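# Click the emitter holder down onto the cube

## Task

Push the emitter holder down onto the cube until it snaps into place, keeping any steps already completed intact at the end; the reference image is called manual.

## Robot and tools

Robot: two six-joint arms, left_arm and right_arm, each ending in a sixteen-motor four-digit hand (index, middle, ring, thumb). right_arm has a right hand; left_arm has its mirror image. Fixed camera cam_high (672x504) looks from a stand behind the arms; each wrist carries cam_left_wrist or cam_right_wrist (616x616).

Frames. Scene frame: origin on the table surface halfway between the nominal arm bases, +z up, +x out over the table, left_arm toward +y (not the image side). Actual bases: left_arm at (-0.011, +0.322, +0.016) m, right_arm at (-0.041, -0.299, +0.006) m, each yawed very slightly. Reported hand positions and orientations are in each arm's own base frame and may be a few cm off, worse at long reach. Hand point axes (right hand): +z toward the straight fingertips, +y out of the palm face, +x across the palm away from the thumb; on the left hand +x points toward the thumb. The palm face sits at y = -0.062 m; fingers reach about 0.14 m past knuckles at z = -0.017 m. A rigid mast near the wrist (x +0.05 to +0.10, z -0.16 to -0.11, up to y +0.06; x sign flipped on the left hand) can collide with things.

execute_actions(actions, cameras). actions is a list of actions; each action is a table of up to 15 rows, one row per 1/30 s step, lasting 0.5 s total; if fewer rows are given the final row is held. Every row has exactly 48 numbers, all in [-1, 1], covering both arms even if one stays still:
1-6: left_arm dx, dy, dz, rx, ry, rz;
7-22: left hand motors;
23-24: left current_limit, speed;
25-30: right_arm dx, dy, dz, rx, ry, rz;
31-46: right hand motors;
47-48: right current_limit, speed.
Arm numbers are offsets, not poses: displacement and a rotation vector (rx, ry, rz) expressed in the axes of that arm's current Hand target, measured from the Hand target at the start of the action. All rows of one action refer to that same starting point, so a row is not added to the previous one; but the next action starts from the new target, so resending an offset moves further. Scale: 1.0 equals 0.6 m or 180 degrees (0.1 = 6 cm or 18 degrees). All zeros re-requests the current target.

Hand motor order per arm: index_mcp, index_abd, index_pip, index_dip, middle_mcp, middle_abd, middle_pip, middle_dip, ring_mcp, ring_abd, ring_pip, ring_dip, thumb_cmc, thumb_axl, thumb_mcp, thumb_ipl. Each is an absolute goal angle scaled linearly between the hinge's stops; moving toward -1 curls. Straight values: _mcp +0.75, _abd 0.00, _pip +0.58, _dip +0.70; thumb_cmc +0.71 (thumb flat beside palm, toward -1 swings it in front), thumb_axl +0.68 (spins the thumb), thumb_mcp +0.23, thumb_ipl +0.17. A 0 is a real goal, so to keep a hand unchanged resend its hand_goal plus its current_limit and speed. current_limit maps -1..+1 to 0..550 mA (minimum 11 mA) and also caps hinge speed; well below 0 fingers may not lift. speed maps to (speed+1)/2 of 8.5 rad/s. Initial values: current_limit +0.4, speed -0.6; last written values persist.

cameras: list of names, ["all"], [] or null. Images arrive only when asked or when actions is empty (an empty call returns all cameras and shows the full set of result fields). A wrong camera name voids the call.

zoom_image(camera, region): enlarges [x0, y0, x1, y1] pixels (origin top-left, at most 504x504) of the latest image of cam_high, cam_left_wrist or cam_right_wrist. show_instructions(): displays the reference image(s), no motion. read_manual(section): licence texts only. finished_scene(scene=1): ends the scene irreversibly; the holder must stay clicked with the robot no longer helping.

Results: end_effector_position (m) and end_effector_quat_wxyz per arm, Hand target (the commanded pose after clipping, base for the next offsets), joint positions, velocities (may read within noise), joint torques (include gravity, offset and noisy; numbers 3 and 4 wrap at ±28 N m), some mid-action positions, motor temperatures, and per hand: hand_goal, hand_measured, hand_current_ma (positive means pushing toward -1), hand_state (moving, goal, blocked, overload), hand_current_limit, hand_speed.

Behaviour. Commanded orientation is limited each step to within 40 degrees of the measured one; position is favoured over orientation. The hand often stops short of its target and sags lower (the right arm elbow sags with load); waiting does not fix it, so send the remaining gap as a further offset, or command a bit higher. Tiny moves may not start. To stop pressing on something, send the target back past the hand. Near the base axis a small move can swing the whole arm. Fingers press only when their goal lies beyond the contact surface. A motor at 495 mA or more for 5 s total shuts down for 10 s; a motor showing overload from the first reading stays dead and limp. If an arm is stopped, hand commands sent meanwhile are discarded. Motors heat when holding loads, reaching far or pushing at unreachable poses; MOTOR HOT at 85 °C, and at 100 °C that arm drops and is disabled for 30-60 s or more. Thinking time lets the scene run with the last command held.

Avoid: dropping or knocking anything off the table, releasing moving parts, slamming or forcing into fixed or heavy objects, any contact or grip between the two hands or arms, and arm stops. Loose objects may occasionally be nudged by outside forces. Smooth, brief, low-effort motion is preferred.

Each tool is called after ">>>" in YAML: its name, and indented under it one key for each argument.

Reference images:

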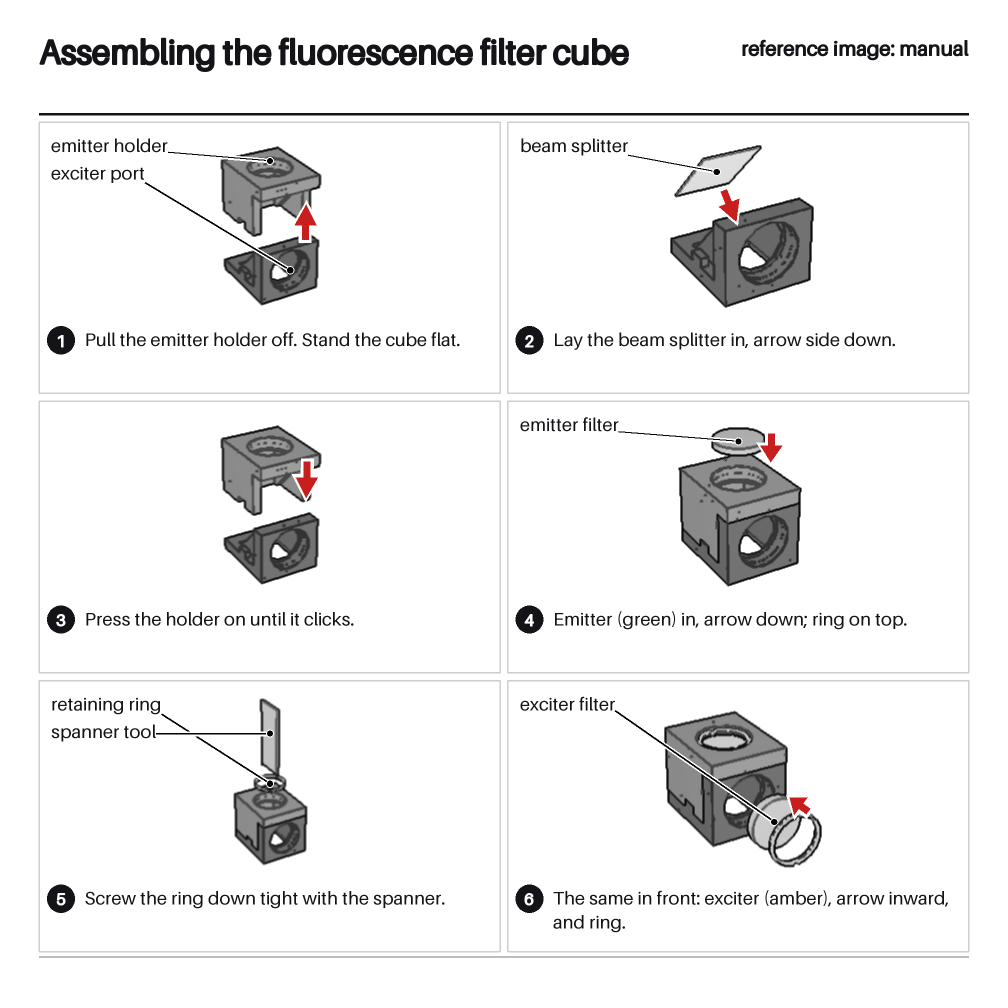

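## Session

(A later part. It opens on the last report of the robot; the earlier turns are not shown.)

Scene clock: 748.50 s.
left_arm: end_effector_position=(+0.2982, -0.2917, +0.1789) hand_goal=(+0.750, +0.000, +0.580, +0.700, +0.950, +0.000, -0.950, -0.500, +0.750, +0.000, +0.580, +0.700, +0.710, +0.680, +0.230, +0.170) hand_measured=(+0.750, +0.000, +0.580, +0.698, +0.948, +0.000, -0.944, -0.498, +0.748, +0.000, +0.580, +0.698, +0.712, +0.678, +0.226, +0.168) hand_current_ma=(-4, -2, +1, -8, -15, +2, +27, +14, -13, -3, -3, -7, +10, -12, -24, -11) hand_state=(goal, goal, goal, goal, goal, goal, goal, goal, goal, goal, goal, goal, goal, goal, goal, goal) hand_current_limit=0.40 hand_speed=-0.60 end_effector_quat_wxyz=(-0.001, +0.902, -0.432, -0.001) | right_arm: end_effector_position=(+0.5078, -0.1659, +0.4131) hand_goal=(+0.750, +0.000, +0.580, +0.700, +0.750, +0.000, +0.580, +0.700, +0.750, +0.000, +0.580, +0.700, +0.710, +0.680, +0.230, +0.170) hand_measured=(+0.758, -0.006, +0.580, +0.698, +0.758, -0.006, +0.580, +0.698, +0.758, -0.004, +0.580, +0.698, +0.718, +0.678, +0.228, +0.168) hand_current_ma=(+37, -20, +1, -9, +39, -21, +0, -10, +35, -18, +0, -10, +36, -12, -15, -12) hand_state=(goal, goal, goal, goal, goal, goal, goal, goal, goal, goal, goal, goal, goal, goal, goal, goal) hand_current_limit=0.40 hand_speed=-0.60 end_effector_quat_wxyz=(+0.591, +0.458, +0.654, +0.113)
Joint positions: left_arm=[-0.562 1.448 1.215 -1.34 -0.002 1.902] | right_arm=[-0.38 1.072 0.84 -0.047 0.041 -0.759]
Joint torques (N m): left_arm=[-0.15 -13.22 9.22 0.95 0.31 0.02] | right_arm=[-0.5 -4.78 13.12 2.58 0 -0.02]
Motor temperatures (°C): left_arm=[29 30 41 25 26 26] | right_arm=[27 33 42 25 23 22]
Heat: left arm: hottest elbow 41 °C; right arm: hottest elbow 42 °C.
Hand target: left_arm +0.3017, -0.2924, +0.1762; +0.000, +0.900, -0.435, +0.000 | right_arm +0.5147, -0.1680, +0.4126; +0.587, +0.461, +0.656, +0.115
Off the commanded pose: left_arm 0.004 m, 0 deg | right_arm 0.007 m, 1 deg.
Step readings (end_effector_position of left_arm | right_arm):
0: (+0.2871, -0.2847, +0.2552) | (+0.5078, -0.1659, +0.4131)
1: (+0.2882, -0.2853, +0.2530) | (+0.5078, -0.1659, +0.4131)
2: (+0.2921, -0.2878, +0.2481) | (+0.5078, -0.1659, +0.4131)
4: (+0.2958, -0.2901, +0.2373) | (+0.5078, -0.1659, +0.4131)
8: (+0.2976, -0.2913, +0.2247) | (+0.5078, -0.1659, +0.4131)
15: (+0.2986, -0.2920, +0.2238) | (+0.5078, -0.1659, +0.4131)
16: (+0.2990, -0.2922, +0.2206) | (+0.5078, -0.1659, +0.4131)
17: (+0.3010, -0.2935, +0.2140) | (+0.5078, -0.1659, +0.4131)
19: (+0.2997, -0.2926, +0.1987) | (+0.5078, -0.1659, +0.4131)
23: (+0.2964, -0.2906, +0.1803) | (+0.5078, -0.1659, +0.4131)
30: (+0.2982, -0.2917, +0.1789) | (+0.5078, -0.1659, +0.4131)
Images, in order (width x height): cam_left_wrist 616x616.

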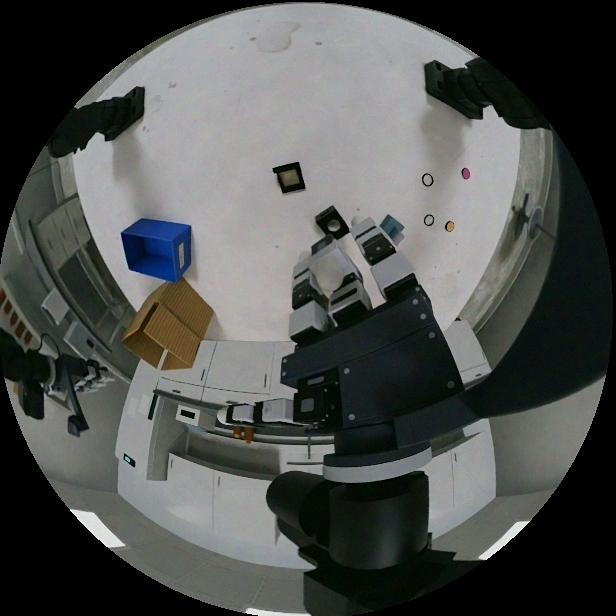

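>>> execute_actions:
  actions:
    - [[-0.0133,-0.0083,0.063,0,0,0,0.75,0,0.58,0.7,0.95,0,-0.95,-0.5,0.75,0,0.58,0.7,0.71,0.68,0.23,0.17,0.4,-0.6,0,0,0,0,0,0,0.75,0,0.58,0.7,0.75,0,0.58,0.7,0.75,0,0.58,0.7,0.71,0.68,0.23,0.17,0.4,-0.6]]
  cameras: ["cam_left_wrist"]

>>> zoom_image:
  camera: "cam_left_wrist"
  region: [250, 150, 390, 290]

Scene clock: 802.30 s.
left_arm: end_effector_position=(+0.2948, -0.2855, +0.1424) hand_goal=(+0.750, +0.000, +0.580, +0.700, +0.950, +0.000, -0.950, -0.500, +0.750, +0.000, +0.580, +0.700, +0.710, +0.680, +0.230, +0.170) hand_measured=(+0.750, +0.000, +0.580, +0.698, +0.948, +0.000, -0.944, -0.498, +0.748, +0.000, +0.580, +0.698, +0.712, +0.678, +0.226, +0.168) hand_current_ma=(-5, -3, +1, -8, -14, +2, +26, +14, -13, -4, -3, -7, +10, -12, -24, -11) hand_state=(goal, goal, goal, goal, goal, goal, goal, goal, goal, goal, goal, goal, goal, goal, goal, goal) hand_current_limit=0.40 hand_speed=-0.60 end_effector_quat_wxyz=(-0.001, +0.900, -0.435, +0.001) | right_arm: end_effector_position=(+0.5078, -0.1659, +0.4131) hand_goal=(+0.750, +0.000, +0.580, +0.700, +0.750, +0.000, +0.580, +0.700, +0.750, +0.000, +0.580, +0.700, +0.710, +0.680, +0.230, +0.170) hand_measured=(+0.758, -0.006, +0.580, +0.698, +0.758, -0.006, +0.580, +0.698, +0.758, -0.004, +0.580, +0.698, +0.718, +0.678, +0.228, +0.168) hand_current_ma=(+37, -20, +1, -9, +39, -21, +0, -10, +35, -18, +0, -10, +36, -12, -15, -12) hand_state=(goal, goal, goal, goal, goal, goal, goal, goal, goal, goal, goal, goal, goal, goal, goal, goal) hand_current_limit=0.40 hand_speed=-0.60 end_effector_quat_wxyz=(+0.591, +0.458, +0.654, +0.113)
Joint positions: left_arm=[-0.554 1.459 1.127 -1.238 -0.002 1.917] | right_arm=[-0.38 1.072 0.84 -0.047 0.041 -0.759]
Joint torques (N m): left_arm=[0.56 -12.69 8.87 0.92 0.32 0.03] | right_arm=[-0.56 -4.78 13.11 2.56 -0.01 -0.02]
Heat: left arm: hottest elbow 37 °C; right arm: hottest elbow 42 °C.
Hand target: left_arm +0.3006, -0.2830, +0.1384; +0.000, +0.900, -0.435, +0.000 | right_arm +0.5147, -0.1680, +0.4126; +0.587, +0.461, +0.656, +0.115
Off the commanded pose: left_arm 0.007 m, 0 deg | right_arm 0.007 m, 1 deg.
Step readings (end_effector_position of left_arm | right_arm):
0: (+0.2982, -0.2917, +0.1789) | (+0.5078, -0.1659, +0.4131)
1: (+0.2984, -0.2915, +0.1760) | (+0.5078, -0.1659, +0.4131)
2: (+0.3000, -0.2922, +0.1702) | (+0.5078, -0.1659, +0.4131)
4: (+0.2978, -0.2898, +0.1569) | (+0.5078, -0.1659, +0.4131)
8: (+0.2930, -0.2847, +0.1429) | (+0.5078, -0.1659, +0.4131)
15: (+0.2948, -0.2855, +0.1424) | (+0.5078, -0.1659, +0.4131)
Images, in order (width x height): cam_left_wrist 616x616.

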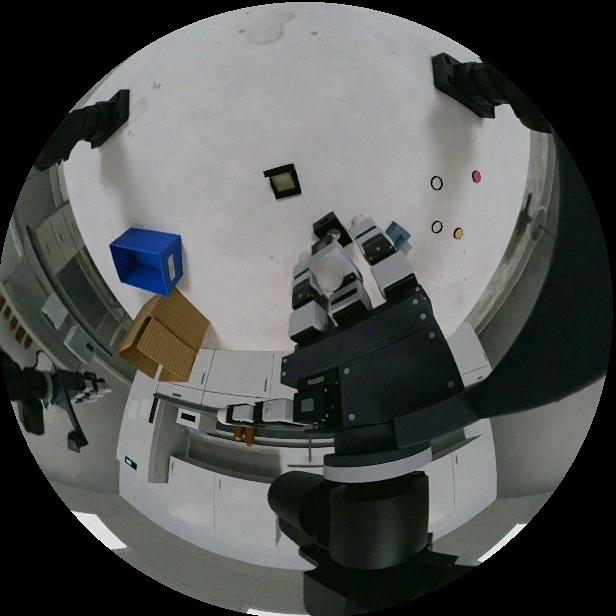

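Scaled by 3.600 from the camera's 616x616 image, which has a finer 880x880 frame.

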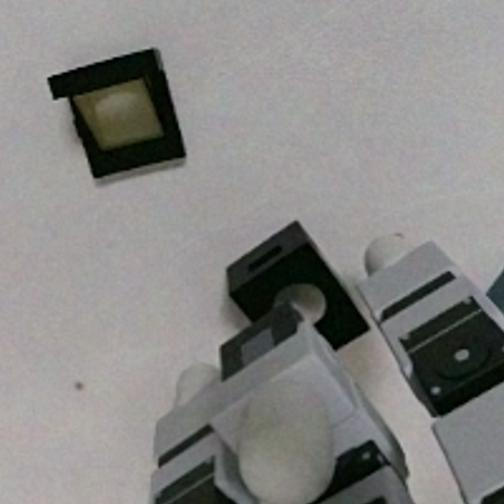

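>>> execute_actions:
  actions:
    - [[-0.0083,-0.006,0.043,0,0,0,0.75,0,0.58,0.7,0.95,0,-0.95,-0.5,0.75,0,0.58,0.7,0.71,0.68,0.23,0.17,0.4,-0.6,0,0,0,0,0,0,0.75,0,0.58,0.7,0.75,0,0.58,0.7,0.75,0,0.58,0.7,0.71,0.68,0.23,0.17,0.4,-0.6]]
  cameras: ["cam_left_wrist"]

>>> zoom_image:
  camera: "cam_left_wrist"
  region: [250, 150, 390, 290]

Scene clock: 822.83 s.
left_arm: end_effector_position=(+0.2961, -0.2802, +0.1201) hand_goal=(+0.750, +0.000, +0.580, +0.700, +0.950, +0.000, -0.950, -0.500, +0.750, +0.000, +0.580, +0.700, +0.710, +0.680, +0.230, +0.170) hand_measured=(+0.750, +0.000, +0.580, +0.698, +0.948, +0.000, -0.944, -0.498, +0.748, +0.000, +0.580, +0.698, +0.712, +0.678, +0.226, +0.168) hand_current_ma=(-5, -3, +1, -8, -14, +2, +26, +14, -13, -4, -3, -7, +10, -12, -24, -11) hand_state=(goal, goal, goal, goal, goal, goal, goal, goal, goal, goal, goal, goal, goal, goal, goal, goal) hand_current_limit=0.40 hand_speed=-0.60 end_effector_quat_wxyz=(+0.000, +0.900, -0.435, +0.005) | right_arm: end_effector_position=(+0.5078, -0.1659, +0.4131) hand_goal=(+0.750, +0.000, +0.580, +0.700, +0.750, +0.000, +0.580, +0.700, +0.750, +0.000, +0.580, +0.700, +0.710, +0.680, +0.230, +0.170) hand_measured=(+0.758, -0.006, +0.580, +0.698, +0.758, -0.006, +0.580, +0.698, +0.758, -0.004, +0.580, +0.698, +0.718, +0.678, +0.228, +0.168) hand_current_ma=(+37, -20, +1, -9, +39, -21, +0, -10, +35, -18, +0, -10, +36, -12, -15, -12) hand_state=(goal, goal, goal, goal, goal, goal, goal, goal, goal, goal, goal, goal, goal, goal, goal, goal) hand_current_limit=0.40 hand_speed=-0.60 end_effector_quat_wxyz=(+0.591, +0.458, +0.654, +0.113)
Joint positions: left_arm=[-0.541 1.47 1.077 -1.167 -0.001 1.93] | right_arm=[-0.38 1.072 0.84 -0.047 0.041 -0.759]
Joint torques (N m): left_arm=[0.56 -11.99 8.44 0.96 0.29 0.04] | right_arm=[-0.56 -4.72 13.14 2.58 -0.01 -0.02]
Motor temperatures (°C): left_arm=[28 30 36 25 26 26] | right_arm=[27 33 42 25 23 22]
Heat: left arm: hottest elbow 36 °C; right arm: hottest elbow 42 °C.
Hand target: left_arm +0.3002, -0.2769, +0.1126; +0.000, +0.900, -0.435, +0.000 | right_arm +0.5147, -0.1680, +0.4126; +0.587, +0.461, +0.656, +0.115
Off the commanded pose: left_arm 0.009 m, 1 deg | right_arm 0.007 m, 1 deg.
Step readings (end_effector_position of left_arm | right_arm):
0: (+0.2948, -0.2855, +0.1424) | (+0.5078, -0.1659, +0.4131)
1: (+0.2950, -0.2855, +0.1407) | (+0.5078, -0.1659, +0.4131)
2: (+0.2968, -0.2859, +0.1370) | (+0.5078, -0.1659, +0.4131)
4: (+0.2968, -0.2839, +0.1289) | (+0.5078, -0.1659, +0.4131)
8: (+0.2951, -0.2798, +0.1204) | (+0.5078, -0.1659, +0.4131)
15: (+0.2961, -0.2802, +0.1201) | (+0.5078, -0.1659, +0.4131)
Images, in order (width x height): cam_left_wrist 616x616.

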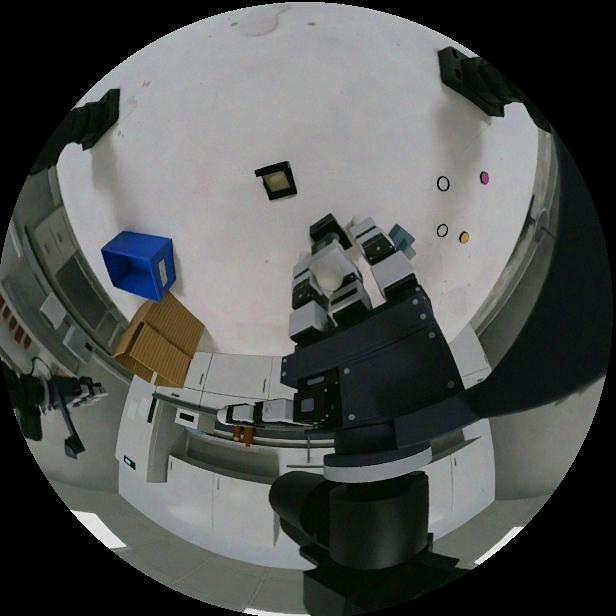

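Scaled by 3.600 from the camera's 616x616 image, which has a finer 880x880 frame.

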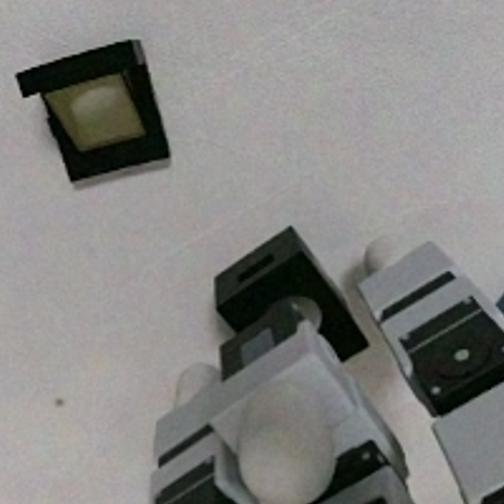

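>>> execute_actions:
  actions:
    - [[-0.0083,0,0.012,0,0,0,0.75,0,0.58,0.7,0.95,0,-0.95,-0.5,0.75,0,0.58,0.7,0.71,0.68,0.23,0.17,0.4,-0.9,0,0,0,0,0,0,0.75,0,0.58,0.7,0.75,0,0.58,0.7,0.75,0,0.58,0.7,0.71,0.68,0.23,0.17,0.4,-0.6]]
    - [[0,0,0,0,0,0,0.75,-0.13,0.58,0.7,0.95,0,-0.95,-0.5,0.75,0.13,0.58,0.7,0.71,0.68,0.23,0.17,0.4,-0.9,0,0,0,0,0,0,0.75,0,0.58,0.7,0.75,0,0.58,0.7,0.75,0,0.58,0.7,0.71,0.68,0.23,0.17,0.4,-0.6]]
    - [[0,0,0,0,0,0,0.75,-0.2,0.58,0.7,0.95,0,-0.95,-0.5,0.75,0.2,0.58,0.7,0.71,0.68,0.23,0.17,0.4,-0.9,0,0,0,0,0,0,0.75,0,0.58,0.7,0.75,0,0.58,0.7,0.75,0,0.58,0.7,0.71,0.68,0.23,0.17,0.4,-0.6]]
  cameras: ["cam_left_wrist"]

>>> zoom_image:
  camera: "cam_left_wrist"
  region: [250, 150, 390, 290]

Scene clock: 851.30 s.
left_arm: end_effector_position=(+0.2941, -0.2774, +0.1126) hand_goal=(+0.750, -0.200, +0.580, +0.700, +0.950, +0.000, -0.950, -0.500, +0.750, +0.200, +0.580, +0.700, +0.710, +0.680, +0.230, +0.170) hand_measured=(+0.750, -0.166, +0.580, +0.698, +0.948, +0.000, -0.944, -0.498, +0.748, +0.168, +0.580, +0.698, +0.712, +0.678, +0.226, +0.168) hand_current_ma=(-5, +144, +1, -8, -14, +2, +26, +14, -13, -140, -3, -7, +10, -12, -24, -11) hand_state=(goal, blocked, goal, goal, goal, goal, goal, goal, goal, blocked, goal, goal, goal, goal, goal, goal) hand_current_limit=0.40 hand_speed=-0.90 end_effector_quat_wxyz=(+0.000, +0.900, -0.435, +0.005) | right_arm: end_effector_position=(+0.5078, -0.1659, +0.4131) hand_goal=(+0.750, +0.000, +0.580, +0.700, +0.750, +0.000, +0.580, +0.700, +0.750, +0.000, +0.580, +0.700, +0.710, +0.680, +0.230, +0.170) hand_measured=(+0.758, -0.006, +0.580, +0.698, +0.758, -0.006, +0.580, +0.698, +0.758, -0.004, +0.580, +0.698, +0.718, +0.678, +0.228, +0.168) hand_current_ma=(+37, -20, +1, -9, +39, -21, +0, -10, +35, -18, +0, -10, +36, -12, -15, -12) hand_state=(goal, goal, goal, goal, goal, goal, goal, goal, goal, goal, goal, goal, goal, goal, goal, goal) hand_current_limit=0.40 hand_speed=-0.60 end_effector_quat_wxyz=(+0.591, +0.458, +0.654, +0.113)
Joint positions: left_arm=[-0.537 1.47 1.056 -1.146 -0.001 1.935] | right_arm=[-0.38 1.072 0.84 -0.047 0.041 -0.759]
Joint torques (N m): left_arm=[0.56 -12.45 8.13 0.88 0.29 0.05] | right_arm=[-0.5 -4.72 13.12 2.56 -0.01 -0.02]
Heat: left arm: hottest elbow 34 °C; right arm: hottest elbow 42 °C.
Hand target: left_arm +0.2972, -0.2731, +0.1055; +0.000, +0.900, -0.435, +0.000 | right_arm +0.5147, -0.1680, +0.4126; +0.587, +0.461, +0.656, +0.115
Off the commanded pose: left_arm 0.009 m, 1 deg | right_arm 0.007 m, 1 deg.
Step readings (end_effector_position of left_arm | right_arm):
0: (+0.2961, -0.2802, +0.1201) | (+0.5078, -0.1659, +0.4131)
1: (+0.2961, -0.2800, +0.1194) | (+0.5078, -0.1659, +0.4131)
2: (+0.2966, -0.2798, +0.1179) | (+0.5078, -0.1659, +0.4131)
4: (+0.2957, -0.2784, +0.1149) | (+0.5078, -0.1659, +0.4131)
8: (+0.2935, -0.2770, +0.1126) | (+0.5078, -0.1659, +0.4131)
15: (+0.2939, -0.2773, +0.1126) | (+0.5078, -0.1659, +0.4131)
16: (+0.2939, -0.2773, +0.1126) | (+0.5078, -0.1659, +0.4131)
17: (+0.2939, -0.2773, +0.1126) | (+0.5078, -0.1659, +0.4131)
19: (+0.2939, -0.2773, +0.1126) | (+0.5078, -0.1659, +0.4131)
23: (+0.2939, -0.2773, +0.1126) | (+0.5078, -0.1659, +0.4131)
30: (+0.2939, -0.2773, +0.1126) | (+0.5078, -0.1659, +0.4131)
31: (+0.2939, -0.2773, +0.1126) | (+0.5078, -0.1659, +0.4131)
32: (+0.2939, -0.2773, +0.1126) | (+0.5078, -0.1659, +0.4131)
34: (+0.2940, -0.2773, +0.1126) | (+0.5078, -0.1659, +0.4131)
38: (+0.2941, -0.2774, +0.1126) | (+0.5078, -0.1659, +0.4131)
45: (+0.2941, -0.2774, +0.1126) | (+0.5078, -0.1659, +0.4131)
Images, in order (width x height): cam_left_wrist 616x616.

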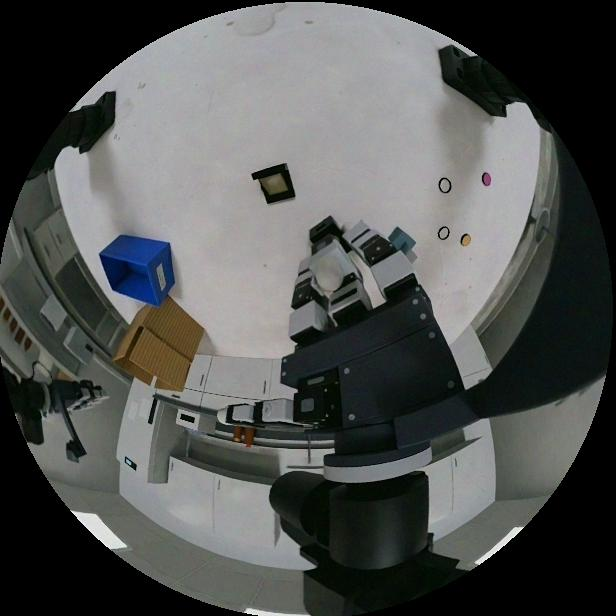

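Scaled by 3.600 from the camera's 616x616 image, which has a finer 880x880 frame.

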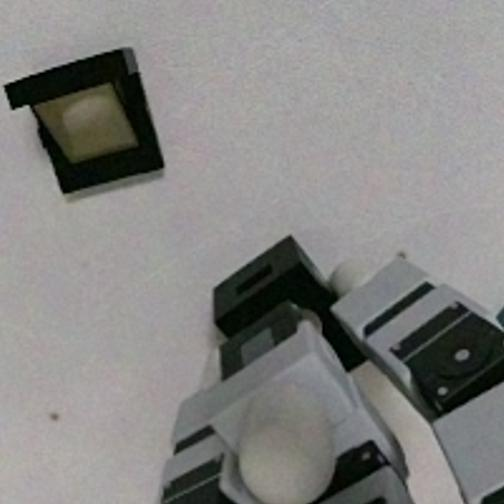

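>>> execute_actions:
  actions:
    - [[0,0,0,0,0,0,0.75,-0.27,0.58,0.7,0.95,0,-0.95,-0.5,0.75,0.27,0.58,0.7,0.71,0.68,0.23,0.17,0.4,-0.9,0,0,0,0,0,0,0.75,0,0.58,0.7,0.75,0,0.58,0.7,0.75,0,0.58,0.7,0.71,0.68,0.23,0.17,0.4,-0.6]]
    - [[0,0,-0.05,0,0,0,0.75,-0.27,0.58,0.7,0.95,0,-0.95,-0.5,0.75,0.27,0.58,0.7,0.71,0.68,0.23,0.17,0.4,-0.9,0,0,0,0,0,0,0.75,0,0.58,0.7,0.75,0,0.58,0.7,0.75,0,0.58,0.7,0.71,0.68,0.23,0.17,0.4,-0.6]]
    - [[0,0,-0.05,0,0,0,0.75,-0.27,0.58,0.7,0.95,0,-0.95,-0.5,0.75,0.27,0.58,0.7,0.71,0.68,0.23,0.17,0.4,-0.9,0,0,0,0,0,0,0.75,0,0.58,0.7,0.75,0,0.58,0.7,0.75,0,0.58,0.7,0.71,0.68,0.23,0.17,0.4,-0.6]]
  cameras: ["cam_high", "cam_left_wrist"]

>>> zoom_image:
  camera: "cam_left_wrist"
  region: [250, 150, 390, 290]

>>> zoom_image:
  camera: "cam_high"
  region: [320, 100, 420, 200]

Scene clock: 872.10 s.
left_arm: end_effector_position=(+0.2835, -0.2711, +0.1477) hand_goal=(+0.750, -0.270, +0.580, +0.700, +0.950, +0.000, -0.950, -0.500, +0.750, +0.270, +0.580, +0.700, +0.710, +0.680, +0.230, +0.170) hand_measured=(+0.750, -0.174, +0.580, +0.698, +0.948, +0.000, -0.944, -0.498, +0.748, +0.172, +0.580, +0.698, +0.712, +0.678, +0.226, +0.168) hand_current_ma=(-1, +385, +2, -6, -13, +2, +26, +14, -8, -385, -2, -6, +10, -12, -24, -11) hand_state=(goal, blocked, goal, goal, goal, goal, goal, goal, goal, blocked, goal, goal, goal, goal, goal, goal) hand_current_limit=0.40 hand_speed=-0.90 end_effector_quat_wxyz=(-0.002, +0.900, -0.435, -0.020) | right_arm: end_effector_position=(+0.5078, -0.1659, +0.4131) hand_goal=(+0.750, +0.000, +0.580, +0.700, +0.750, +0.000, +0.580, +0.700, +0.750, +0.000, +0.580, +0.700, +0.710, +0.680, +0.230, +0.170) hand_measured=(+0.758, -0.006, +0.580, +0.698, +0.758, -0.006, +0.580, +0.698, +0.758, -0.004, +0.580, +0.698, +0.718, +0.678, +0.228, +0.168) hand_current_ma=(+37, -20, +1, -9, +39, -21, +0, -10, +35, -18, +0, -10, +36, -12, -15, -12) hand_state=(goal, goal, goal, goal, goal, goal, goal, goal, goal, goal, goal, goal, goal, goal, goal, goal) hand_current_limit=0.40 hand_speed=-0.60 end_effector_quat_wxyz=(+0.591, +0.458, +0.654, +0.113)
Joint positions: left_arm=[-0.537 1.437 1.117 -1.291 -0.001 1.935] | right_arm=[-0.38 1.072 0.84 -0.047 0.041 -0.759]
Joint torques (N m): left_arm=[0.67 -14.04 12.3 0.25 0.26 0.03] | right_arm=[-0.5 -4.66 13.12 2.56 -0.01 -0.02]
Heat: left arm: hottest elbow 34 °C; right arm: hottest elbow 42 °C.
Hand target: left_arm +0.2972, -0.2730, +0.1654; +0.000, +0.900, -0.435, +0.000 | right_arm +0.5147, -0.1680, +0.4126; +0.587, +0.461, +0.656, +0.115
Off the commanded pose: left_arm 0.022 m, 2 deg | right_arm 0.007 m, 1 deg.
Step readings (end_effector_position of left_arm | right_arm):
0: (+0.2941, -0.2774, +0.1126) | (+0.5078, -0.1659, +0.4131)
1: (+0.2941, -0.2774, +0.1126) | (+0.5078, -0.1659, +0.4131)
2: (+0.2941, -0.2774, +0.1126) | (+0.5078, -0.1659, +0.4131)
4: (+0.2941, -0.2774, +0.1126) | (+0.5078, -0.1659, +0.4131)
8: (+0.2941, -0.2774, +0.1126) | (+0.5078, -0.1659, +0.4131)
15: (+0.2941, -0.2774, +0.1126) | (+0.5078, -0.1659, +0.4131)
16: (+0.2924, -0.2764, +0.1127) | (+0.5078, -0.1659, +0.4131)
17: (+0.2899, -0.2749, +0.1137) | (+0.5078, -0.1659, +0.4131)
19: (+0.2849, -0.2719, +0.1148) | (+0.5078, -0.1659, +0.4131)
23: (+0.2817, -0.2700, +0.1151) | (+0.5078, -0.1659, +0.4131)
30: (+0.2817, -0.2700, +0.1151) | (+0.5078, -0.1659, +0.4131)
31: (+0.2804, -0.2692, +0.1163) | (+0.5078, -0.1659, +0.4131)
32: (+0.2788, -0.2683, +0.1200) | (+0.5078, -0.1659, +0.4131)
34: (+0.2780, -0.2678, +0.1290) | (+0.5078, -0.1659, +0.4131)
38: (+0.2822, -0.2703, +0.1441) | (+0.5078, -0.1659, +0.4131)
45: (+0.2836, -0.2711, +0.1477) | (+0.5078, -0.1659, +0.4131)
Images, in order (width x height): cam_high 672x504, cam_left_wrist 616x616.

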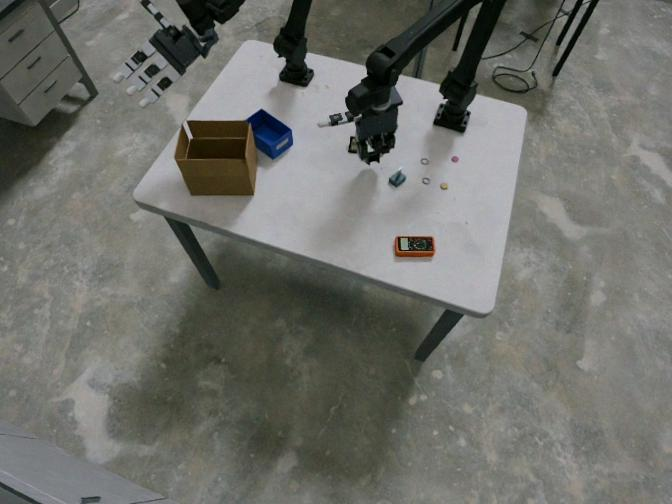

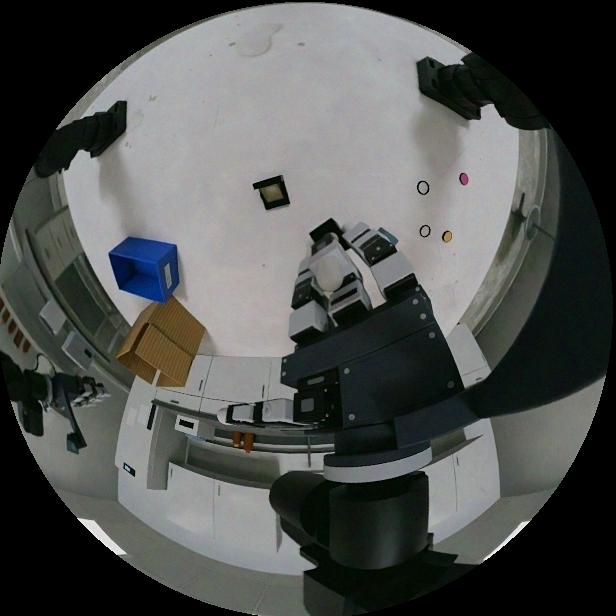

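Scaled by 3.600 from the camera's 616x616 image, which has a finer 880x880 frame.

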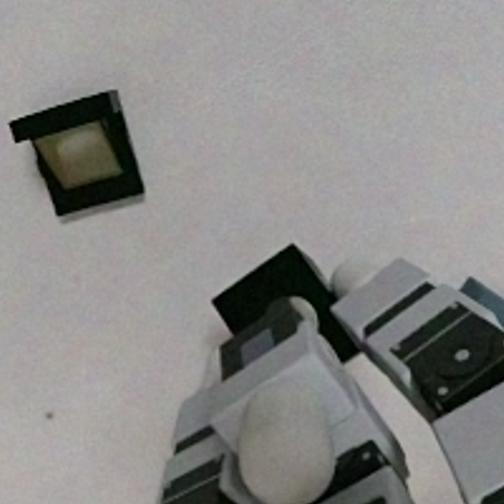

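Scaled by 5.040 from the camera's 672x504 image, which has a finer 960x720 frame.

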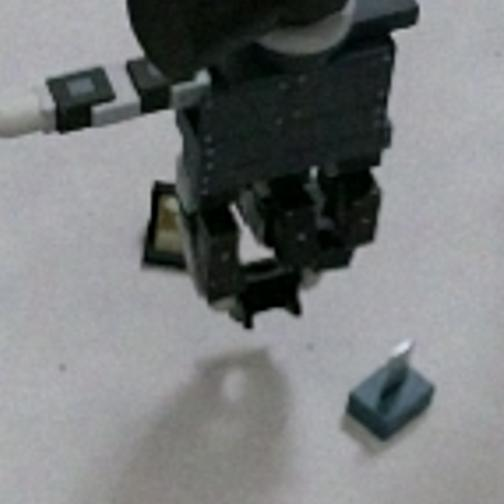

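>>> execute_actions:
  actions:
    - [[0,0,-0.1,0,0,0,0.75,-0.27,0.58,0.7,0.95,0,-0.95,-0.5,0.75,0.27,0.58,0.7,0.71,0.68,0.23,0.17,0.4,-0.9,0,0,0,0,0,0,0.75,0,0.58,0.7,0.75,0,0.58,0.7,0.75,0,0.58,0.7,0.71,0.68,0.23,0.17,0.4,-0.6]]
    - [[0,0,0,0,0,-0.14,0.75,-0.27,0.58,0.7,0.95,0,-0.95,-0.5,0.75,0.27,0.58,0.7,0.71,0.68,0.23,0.17,0.4,-0.9,0,0,0,0,0,0,0.75,0,0.58,0.7,0.75,0,0.58,0.7,0.75,0,0.58,0.7,0.71,0.68,0.23,0.17,0.4,-0.6]]
    - [[0,0,0,0,0,-0.14,0.75,-0.27,0.58,0.7,0.95,0,-0.95,-0.5,0.75,0.27,0.58,0.7,0.71,0.68,0.23,0.17,0.4,-0.9,0,0,0,0,0,0,0.75,0,0.58,0.7,0.75,0,0.58,0.7,0.75,0,0.58,0.7,0.71,0.68,0.23,0.17,0.4,-0.6]]
    - [[0,0,0,0,0,-0.14,0.75,-0.27,0.58,0.7,0.95,0,-0.95,-0.5,0.75,0.27,0.58,0.7,0.71,0.68,0.23,0.17,0.4,-0.9,0,0,0,0,0,0,0.75,0,0.58,0.7,0.75,0,0.58,0.7,0.75,0,0.58,0.7,0.71,0.68,0.23,0.17,0.4,-0.6]]
    - [[0,0,0,0,0,-0.14,0.75,-0.27,0.58,0.7,0.95,0,-0.95,-0.5,0.75,0.27,0.58,0.7,0.71,0.68,0.23,0.17,0.4,-0.9,0,0,0,0,0,0,0.75,0,0.58,0.7,0.75,0,0.58,0.7,0.75,0,0.58,0.7,0.71,0.68,0.23,0.17,0.4,-0.6]]
    - [[0,0,0,0,0,-0.14,0.75,-0.27,0.58,0.7,0.95,0,-0.95,-0.5,0.75,0.27,0.58,0.7,0.71,0.68,0.23,0.17,0.4,-0.9,0,0,0,0,0,0,0.75,0,0.58,0.7,0.75,0,0.58,0.7,0.75,0,0.58,0.7,0.71,0.68,0.23,0.17,0.4,-0.6]]
    - [[0,0,0,0,0,-0.14,0.75,-0.27,0.58,0.7,0.95,0,-0.95,-0.5,0.75,0.27,0.58,0.7,0.71,0.68,0.23,0.17,0.4,-0.9,0,0,0,0,0,0,0.75,0,0.58,0.7,0.75,0,0.58,0.7,0.75,0,0.58,0.7,0.71,0.68,0.23,0.17,0.4,-0.6]]
  cameras: ["cam_high", "cam_left_wrist"]

>>> zoom_image:
  camera: "cam_left_wrist"
  region: [250, 150, 390, 290]

>>> zoom_image:
  camera: "cam_high"
  region: [320, 80, 420, 180]

Scene clock: 952.37 s.
left_arm: end_effector_position=(+0.2912, -0.2601, +0.2113) hand_goal=(+0.750, -0.270, +0.580, +0.700, +0.950, +0.000, -0.950, -0.500, +0.750, +0.270, +0.580, +0.700, +0.710, +0.680, +0.230, +0.170) hand_measured=(+0.750, -0.174, +0.580, +0.700, +0.950, +0.000, -0.944, -0.498, +0.748, +0.174, +0.580, +0.700, +0.708, +0.678, +0.226, +0.168) hand_current_ma=(+0, +385, +3, -1, -3, +2, +26, +14, -5, -385, +4, +0, -8, -12, -25, -11) hand_state=(goal, blocked, goal, goal, goal, goal, goal, goal, goal, blocked, goal, goal, goal, goal, goal, goal) hand_current_limit=0.40 hand_speed=-0.90 end_effector_quat_wxyz=(-0.015, +0.647, +0.762, +0.002) | right_arm: end_effector_position=(+0.5078, -0.1659, +0.4131) hand_goal=(+0.750, +0.000, +0.580, +0.700, +0.750, +0.000, +0.580, +0.700, +0.750, +0.000, +0.580, +0.700, +0.710, +0.680, +0.230, +0.170) hand_measured=(+0.758, -0.006, +0.580, +0.698, +0.758, -0.006, +0.580, +0.698, +0.758, -0.004, +0.580, +0.698, +0.718, +0.678, +0.228, +0.168) hand_current_ma=(+37, -20, +1, -9, +39, -21, +0, -10, +35, -18, +0, -10, +36, -12, -15, -12) hand_state=(goal, goal, goal, goal, goal, goal, goal, goal, goal, goal, goal, goal, goal, goal, goal, goal) hand_current_limit=0.40 hand_speed=-0.60 end_effector_quat_wxyz=(+0.591, +0.458, +0.654, +0.113)
Joint positions: left_arm=[-0.949 1.319 1.175 -1.457 0.004 -1.111] | right_arm=[-0.38 1.072 0.84 -0.047 0.041 -0.759]
Joint torques (N m): left_arm=[-1.49 -10.29 13.15 0.38 -0.11 -0.23] | right_arm=[-0.5 -4.78 13.11 2.58 0 -0.02]
Heat: left arm: hottest elbow 37 °C; right arm: hottest elbow 43 °C.
Hand target: left_arm +0.2973, -0.2729, +0.2254; +0.000, +0.645, +0.764, +0.000 | right_arm +0.5147, -0.1680, +0.4126; +0.587, +0.461, +0.656, +0.115
Off the commanded pose: left_arm 0.020 m, 2 deg | right_arm 0.007 m, 1 deg.
Step readings (end_effector_position of left_arm | right_arm):
0: (+0.2835, -0.2711, +0.1477) | (+0.5078, -0.1659, +0.4131)
1: (+0.2821, -0.2702, +0.1506) | (+0.5078, -0.1659, +0.4131)
2: (+0.2789, -0.2684, +0.1580) | (+0.5078, -0.1659, +0.4131)
4: (+0.2776, -0.2677, +0.1766) | (+0.5078, -0.1659, +0.4131)
8: (+0.2861, -0.2727, +0.2074) | (+0.5078, -0.1659, +0.4131)
15: (+0.2872, -0.2734, +0.2143) | (+0.5078, -0.1659, +0.4131)
16: (+0.2882, -0.2749, +0.2137) | (+0.5078, -0.1659, +0.4131)
17: (+0.2893, -0.2767, +0.2129) | (+0.5078, -0.1659, +0.4131)
19: (+0.2881, -0.2741, +0.2111) | (+0.5078, -0.1659, +0.4131)
23: (+0.2891, -0.2711, +0.2178) | (+0.5078, -0.1659, +0.4131)
30: (+0.2953, -0.2716, +0.2218) | (+0.5078, -0.1659, +0.4131)
31: (+0.2969, -0.2723, +0.2213) | (+0.5078, -0.1659, +0.4131)
32: (+0.2983, -0.2725, +0.2191) | (+0.5078, -0.1659, +0.4131)
34: (+0.2947, -0.2681, +0.2147) | (+0.5078, -0.1659, +0.4131)
38: (+0.2912, -0.2677, +0.2178) | (+0.5078, -0.1659, +0.4131)
45: (+0.2951, -0.2702, +0.2198) | (+0.5078, -0.1659, +0.4131)
46: (+0.2966, -0.2705, +0.2190) | (+0.5078, -0.1659, +0.4131)
47: (+0.2984, -0.2702, +0.2181) | (+0.5078, -0.1659, +0.4131)
49: (+0.2951, -0.2703, +0.2161) | (+0.5078, -0.1659, +0.4131)
53: (+0.2897, -0.2756, +0.2189) | (+0.5078, -0.1659, +0.4131)
60: (+0.2954, -0.2724, +0.2188) | (+0.5078, -0.1659, +0.4131)
61: (+0.2966, -0.2723, +0.2191) | (+0.5078, -0.1659, +0.4131)
62: (+0.2983, -0.2716, +0.2194) | (+0.5078, -0.1659, +0.4131)
64: (+0.2958, -0.2745, +0.2191) | (+0.5078, -0.1659, +0.4131)
68: (+0.2889, -0.2796, +0.2189) | (+0.5078, -0.1659, +0.4131)
75: (+0.2935, -0.2717, +0.2191) | (+0.5078, -0.1659, +0.4131)
76: (+0.2933, -0.2701, +0.2187) | (+0.5078, -0.1659, +0.4131)
77: (+0.2924, -0.2671, +0.2178) | (+0.5078, -0.1659, +0.4131)
79: (+0.2876, -0.2668, +0.2155) | (+0.5078, -0.1659, +0.4131)
83: (+0.2824, -0.2680, +0.2096) | (+0.5078, -0.1659, +0.4131)
90: (+0.2862, -0.2608, +0.2068) | (+0.5078, -0.1659, +0.4131)
91: (+0.2855, -0.2593, +0.2072) | (+0.5078, -0.1659, +0.4131)
92: (+0.2849, -0.2581, +0.2081) | (+0.5078, -0.1659, +0.4131)
94: (+0.2873, -0.2628, +0.2118) | (+0.5078, -0.1659, +0.4131)
98: (+0.2929, -0.2691, +0.2137) | (+0.5078, -0.1659, +0.4131)
105: (+0.2920, -0.2621, +0.2112) | (+0.5078, -0.1659, +0.4131)
Images, in order (width x height): cam_high 672x504, cam_left_wrist 616x616.

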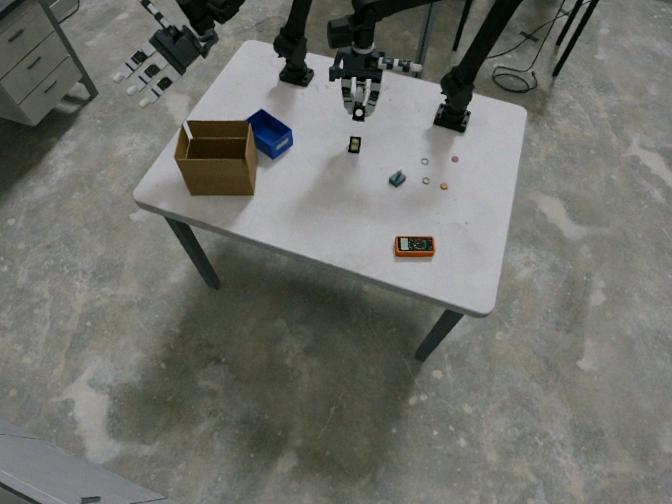

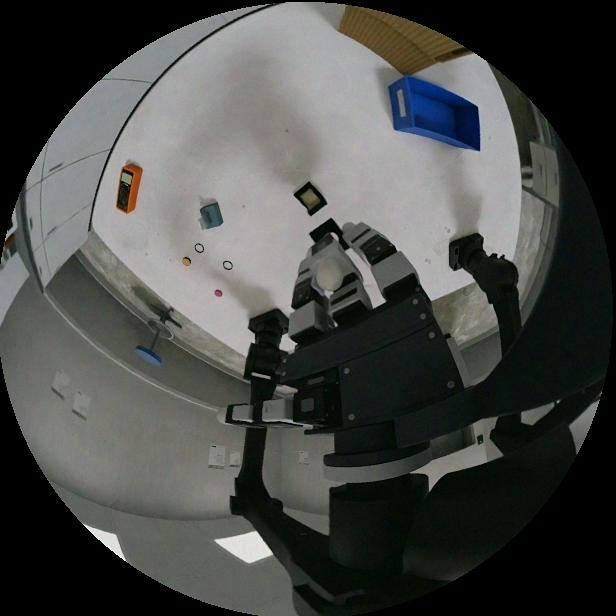

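Scaled by 3.600 from the camera's 616x616 image, which has a finer 880x880 frame.

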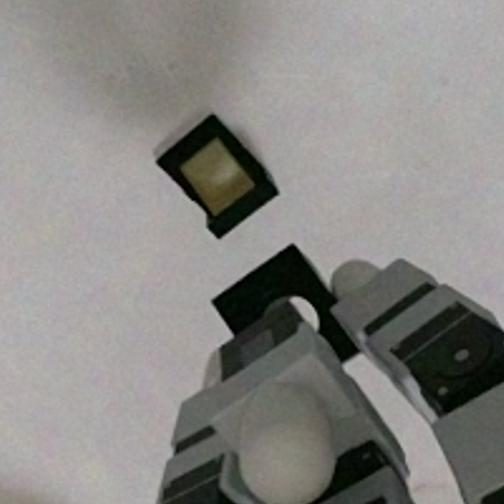

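Scaled by 5.040 from the camera's 672x504 image, which has a finer 960x720 frame.

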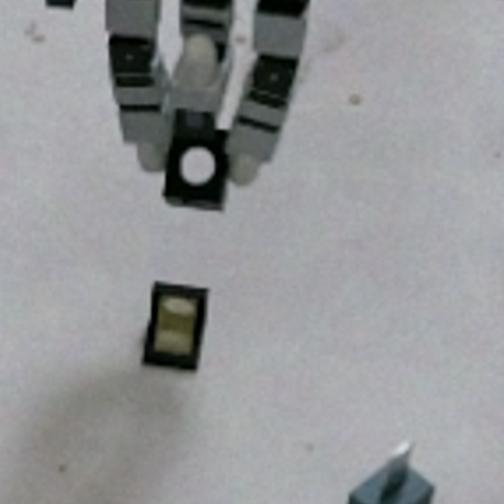

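>>> execute_actions:
  actions:
    - [[-0.004,0.044,0,0,0,0,0.75,-0.27,0.58,0.7,0.95,0,-0.95,-0.5,0.75,0.27,0.58,0.7,0.71,0.68,0.23,0.17,0.4,-0.9,0,0,0,0,0,0,0.75,0,0.58,0.7,0.75,0,0.58,0.7,0.75,0,0.58,0.7,0.71,0.68,0.23,0.17,0.4,-0.6]]
    - [[-0.005,0.044,0.02,0,0,0,0.75,-0.27,0.58,0.7,0.95,0,-0.95,-0.5,0.75,0.27,0.58,0.7,0.71,0.68,0.23,0.17,0.4,-0.9,0,0,0,0,0,0,0.75,0,0.58,0.7,0.75,0,0.58,0.7,0.75,0,0.58,0.7,0.71,0.68,0.23,0.17,0.4,-0.6]]
    - [[0,0,0.035,0,0,0,0.75,-0.27,0.58,0.7,0.95,0,-0.95,-0.5,0.75,0.27,0.58,0.7,0.71,0.68,0.23,0.17,0.4,-0.9,0,0,0,0,0,0,0.75,0,0.58,0.7,0.75,0,0.58,0.7,0.75,0,0.58,0.7,0.71,0.68,0.23,0.17,0.4,-0.6]]
  cameras: ["cam_high", "cam_left_wrist"]

>>> zoom_image:
  camera: "cam_left_wrist"
  region: [270, 180, 370, 280]

>>> zoom_image:
  camera: "cam_high"
  region: [320, 80, 400, 160]

Scene clock: 1053.27 s.
left_arm: end_effector_position=(+0.3454, -0.2662, +0.1989) hand_goal=(+0.750, -0.270, +0.580, +0.700, +0.950, +0.000, -0.950, -0.500, +0.750, +0.270, +0.580, +0.700, +0.710, +0.680, +0.230, +0.170) hand_measured=(+0.750, -0.174, +0.580, +0.700, +0.950, +0.000, -0.944, -0.498, +0.748, +0.174, +0.580, +0.700, +0.710, +0.678, +0.226, +0.168) hand_current_ma=(+4, +385, +4, -1, -3, +2, +26, +14, -6, -385, +3, +0, -3, -12, -25, -11) hand_state=(goal, blocked, goal, goal, goal, goal, goal, goal, goal, blocked, goal, goal, goal, goal, goal, goal) hand_current_limit=0.40 hand_speed=-0.90 end_effector_quat_wxyz=(+0.004, +0.642, +0.767, +0.000) | right_arm: end_effector_position=(+0.5078, -0.1659, +0.4131) hand_goal=(+0.750, +0.000, +0.580, +0.700, +0.750, +0.000, +0.580, +0.700, +0.750, +0.000, +0.580, +0.700, +0.710, +0.680, +0.230, +0.170) hand_measured=(+0.758, -0.006, +0.580, +0.698, +0.758, -0.006, +0.580, +0.698, +0.758, -0.004, +0.580, +0.698, +0.718, +0.678, +0.228, +0.168) hand_current_ma=(+37, -20, +1, -9, +39, -21, +0, -10, +35, -18, +0, -10, +36, -12, -15, -12) hand_state=(goal, goal, goal, goal, goal, goal, goal, goal, goal, goal, goal, goal, goal, goal, goal, goal) hand_current_limit=0.40 hand_speed=-0.60 end_effector_quat_wxyz=(+0.591, +0.458, +0.654, +0.113)
Joint positions: left_arm=[-0.851 1.403 1.222 -1.381 0 -1.027] | right_arm=[-0.38 1.072 0.84 -0.047 0.041 -0.759]
Joint torques (N m): left_arm=[-0.21 -11.16 9.31 0.77 0.06 0.04] | right_arm=[-0.56 -4.72 13.14 2.58 0 -0.02]
Motor temperatures (°C): left_arm=[28 30 43 25 26 26] | right_arm=[27 32 43 25 23 22]
Heat: left arm: hottest elbow 43 °C; right arm: hottest elbow 43 °C.
Hand target: left_arm +0.3501, -0.2696, +0.1923; +0.000, +0.645, +0.764, +0.000 | right_arm +0.5147, -0.1680, +0.4126; +0.587, +0.461, +0.656, +0.115
Off the commanded pose: left_arm 0.009 m, 1 deg | right_arm 0.007 m, 1 deg.
Step readings (end_effector_position of left_arm | right_arm):
0: (+0.2912, -0.2600, +0.2113) | (+0.5078, -0.1659, +0.4131)
1: (+0.2920, -0.2603, +0.2116) | (+0.5078, -0.1659, +0.4131)
2: (+0.2943, -0.2608, +0.2123) | (+0.5078, -0.1659, +0.4131)
4: (+0.3022, -0.2611, +0.2139) | (+0.5078, -0.1659, +0.4131)
8: (+0.3111, -0.2594, +0.2139) | (+0.5078, -0.1659, +0.4131)
15: (+0.3117, -0.2594, +0.2134) | (+0.5078, -0.1659, +0.4131)
16: (+0.3133, -0.2590, +0.2127) | (+0.5078, -0.1659, +0.4131)
17: (+0.3157, -0.2600, +0.2120) | (+0.5078, -0.1659, +0.4131)
19: (+0.3247, -0.2594, +0.2088) | (+0.5078, -0.1659, +0.4131)
23: (+0.3357, -0.2558, +0.2005) | (+0.5078, -0.1659, +0.4131)
30: (+0.3368, -0.2562, +0.1985) | (+0.5078, -0.1659, +0.4131)
31: (+0.3375, -0.2571, +0.1986) | (+0.5078, -0.1659, +0.4131)
32: (+0.3393, -0.2592, +0.1986) | (+0.5078, -0.1659, +0.4131)
34: (+0.3435, -0.2640, +0.1988) | (+0.5078, -0.1659, +0.4131)
38: (+0.3454, -0.2662, +0.1989) | (+0.5078, -0.1659, +0.4131)
45: (+0.3454, -0.2662, +0.1989) | (+0.5078, -0.1659, +0.4131)
Images, in order (width x height): cam_high 672x504, cam_left_wrist 616x616.

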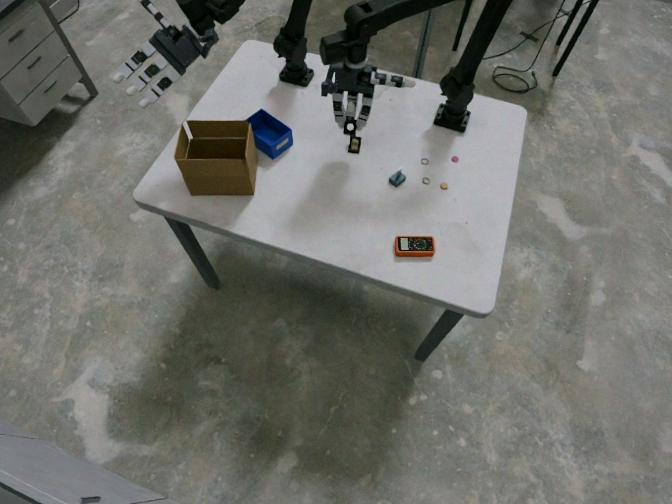

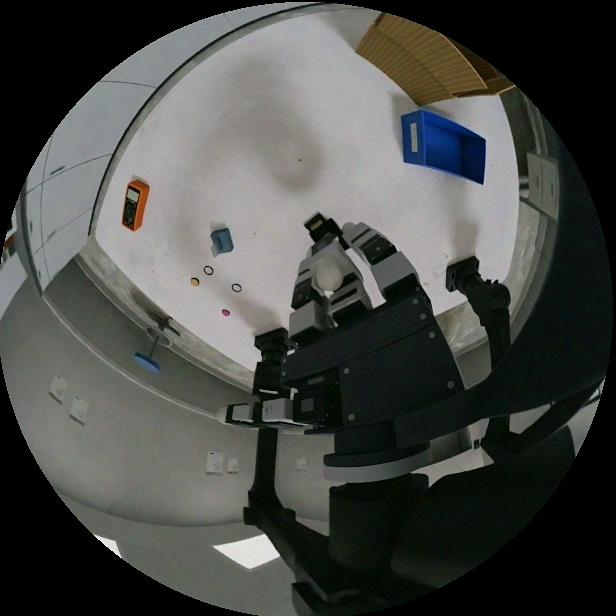

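Scaled by 5.040 from the camera's 616x616 image, which has a finer 880x880 frame.

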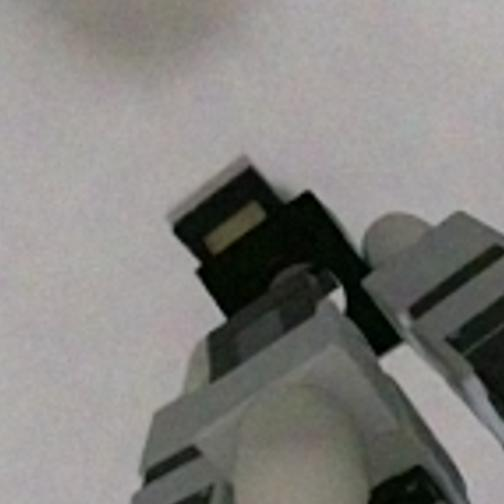

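Scaled by 6.300 from the camera's 672x504 image, which has a finer 960x720 frame.

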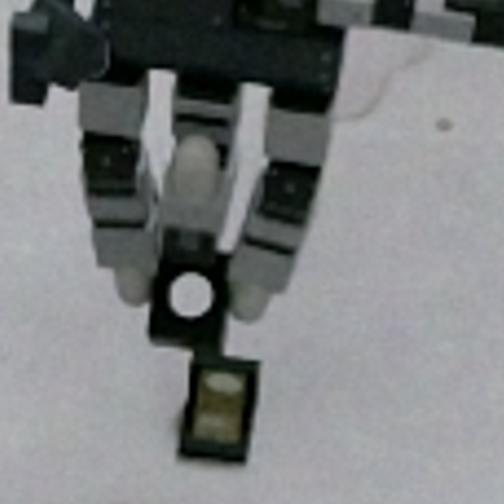

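>>> execute_actions:
  actions:
    - [[0.0293,-0.0062,0.015,0,0,-0.008,0.75,-0.27,0.58,0.7,0.95,0,-0.95,-0.5,0.75,0.27,0.58,0.7,0.71,0.68,0.23,0.17,0.4,-0.9,0,0,0,0,0,0,0.75,0,0.58,0.7,0.75,0,0.58,0.7,0.75,0,0.58,0.7,0.71,0.68,0.23,0.17,0.4,-0.6]]
    - [[0,0,0.035,0,0,0,0.75,-0.27,0.58,0.7,0.95,0,-0.95,-0.5,0.75,0.27,0.58,0.7,0.71,0.68,0.23,0.17,0.4,-0.9,0,0,0,0,0,0,0.75,0,0.58,0.7,0.75,0,0.58,0.7,0.75,0,0.58,0.7,0.71,0.68,0.23,0.17,0.4,-0.6]]
  cameras: ["cam_high", "cam_left_wrist"]

>>> zoom_image:
  camera: "cam_left_wrist"
  region: [280, 190, 360, 270]

>>> zoom_image:
  camera: "cam_high"
  region: [325, 100, 385, 160]

Scene clock: 1103.70 s.
left_arm: end_effector_position=(+0.3381, -0.2553, +0.1652) hand_goal=(+0.750, -0.270, +0.580, +0.700, +0.950, +0.000, -0.950, -0.500, +0.750, +0.270, +0.580, +0.700, +0.710, +0.680, +0.230, +0.170) hand_measured=(+0.750, -0.174, +0.580, +0.700, +0.950, +0.000, -0.944, -0.498, +0.750, +0.174, +0.580, +0.700, +0.710, +0.678, +0.226, +0.168) hand_current_ma=(+3, +385, +5, -1, -3, +2, +26, +14, -5, -385, +3, +0, -3, -12, -25, -11) hand_state=(goal, blocked, goal, goal, goal, goal, goal, goal, goal, blocked, goal, goal, goal, goal, goal, goal) hand_current_limit=0.40 hand_speed=-0.90 end_effector_quat_wxyz=(-0.001, +0.640, +0.768, +0.000) | right_arm: end_effector_position=(+0.5078, -0.1659, +0.4131) hand_goal=(+0.750, +0.000, +0.580, +0.700, +0.750, +0.000, +0.580, +0.700, +0.750, +0.000, +0.580, +0.700, +0.710, +0.680, +0.230, +0.170) hand_measured=(+0.758, -0.006, +0.580, +0.698, +0.758, -0.006, +0.580, +0.698, +0.758, -0.004, +0.580, +0.698, +0.718, +0.678, +0.228, +0.168) hand_current_ma=(+37, -20, +1, -9, +39, -21, +0, -10, +35, -18, +0, -10, +36, -12, -15, -12) hand_state=(goal, goal, goal, goal, goal, goal, goal, goal, goal, goal, goal, goal, goal, goal, goal, goal) hand_current_limit=0.40 hand_speed=-0.60 end_effector_quat_wxyz=(+0.591, +0.458, +0.654, +0.113)
Joint positions: left_arm=[-0.847 1.397 1.125 -1.301 0 -1.027] | right_arm=[-0.38 1.072 0.84 -0.047 0.041 -0.759]
Joint torques (N m): left_arm=[0.67 -11.75 8.8 0.84 0.04 -0.1] | right_arm=[-0.56 -4.72 13.12 2.56 0 -0.02]
Motor temperatures (°C): left_arm=[28 30 38 25 26 26] | right_arm=[27 32 43 25 23 22]
Heat: left arm: hottest elbow 38 °C; right arm: hottest elbow 43 °C.
Hand target: left_arm +0.3436, -0.2527, +0.1623; +0.000, +0.635, +0.772, +0.000 | right_arm +0.5147, -0.1680, +0.4126; +0.587, +0.461, +0.656, +0.115
Off the commanded pose: left_arm 0.007 m, 1 deg | right_arm 0.007 m, 1 deg.
Step readings (end_effector_position of left_arm | right_arm):
0: (+0.3454, -0.2662, +0.1989) | (+0.5078, -0.1659, +0.4131)
1: (+0.3451, -0.2657, +0.1973) | (+0.5078, -0.1659, +0.4131)
2: (+0.3448, -0.2643, +0.1947) | (+0.5078, -0.1659, +0.4131)
4: (+0.3421, -0.2603, +0.1864) | (+0.5078, -0.1659, +0.4131)
8: (+0.3380, -0.2554, +0.1789) | (+0.5078, -0.1659, +0.4131)
15: (+0.3380, -0.2554, +0.1789) | (+0.5078, -0.1659, +0.4131)
16: (+0.3382, -0.2557, +0.1777) | (+0.5078, -0.1659, +0.4131)
17: (+0.3393, -0.2568, +0.1755) | (+0.5078, -0.1659, +0.4131)
19: (+0.3394, -0.2567, +0.1693) | (+0.5078, -0.1659, +0.4131)
23: (+0.3375, -0.2546, +0.1651) | (+0.5078, -0.1659, +0.4131)
30: (+0.3381, -0.2553, +0.1652) | (+0.5078, -0.1659, +0.4131)
Images, in order (width x height): cam_high 672x504, cam_left_wrist 616x616.

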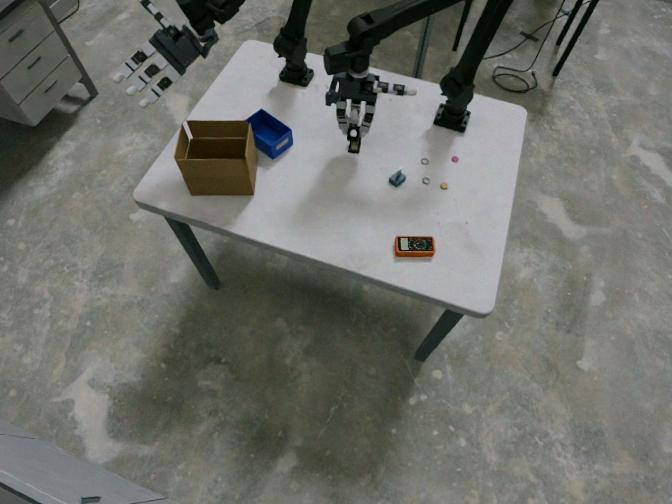

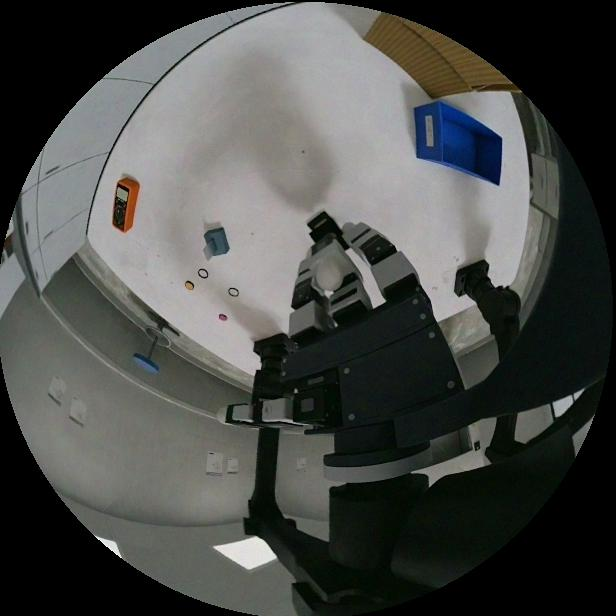

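Scaled by 6.300 from the camera's 616x616 image, which has a finer 880x880 frame.

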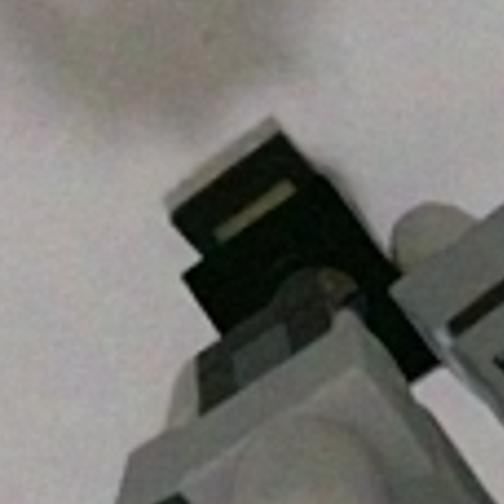

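Scaled by 8.400 from the camera's 672x504 image, which has a finer 960x720 frame.

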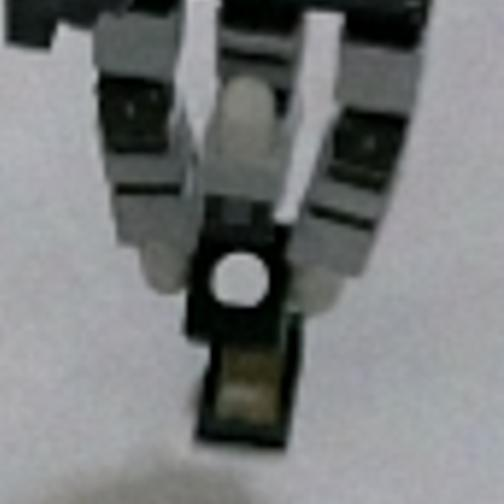

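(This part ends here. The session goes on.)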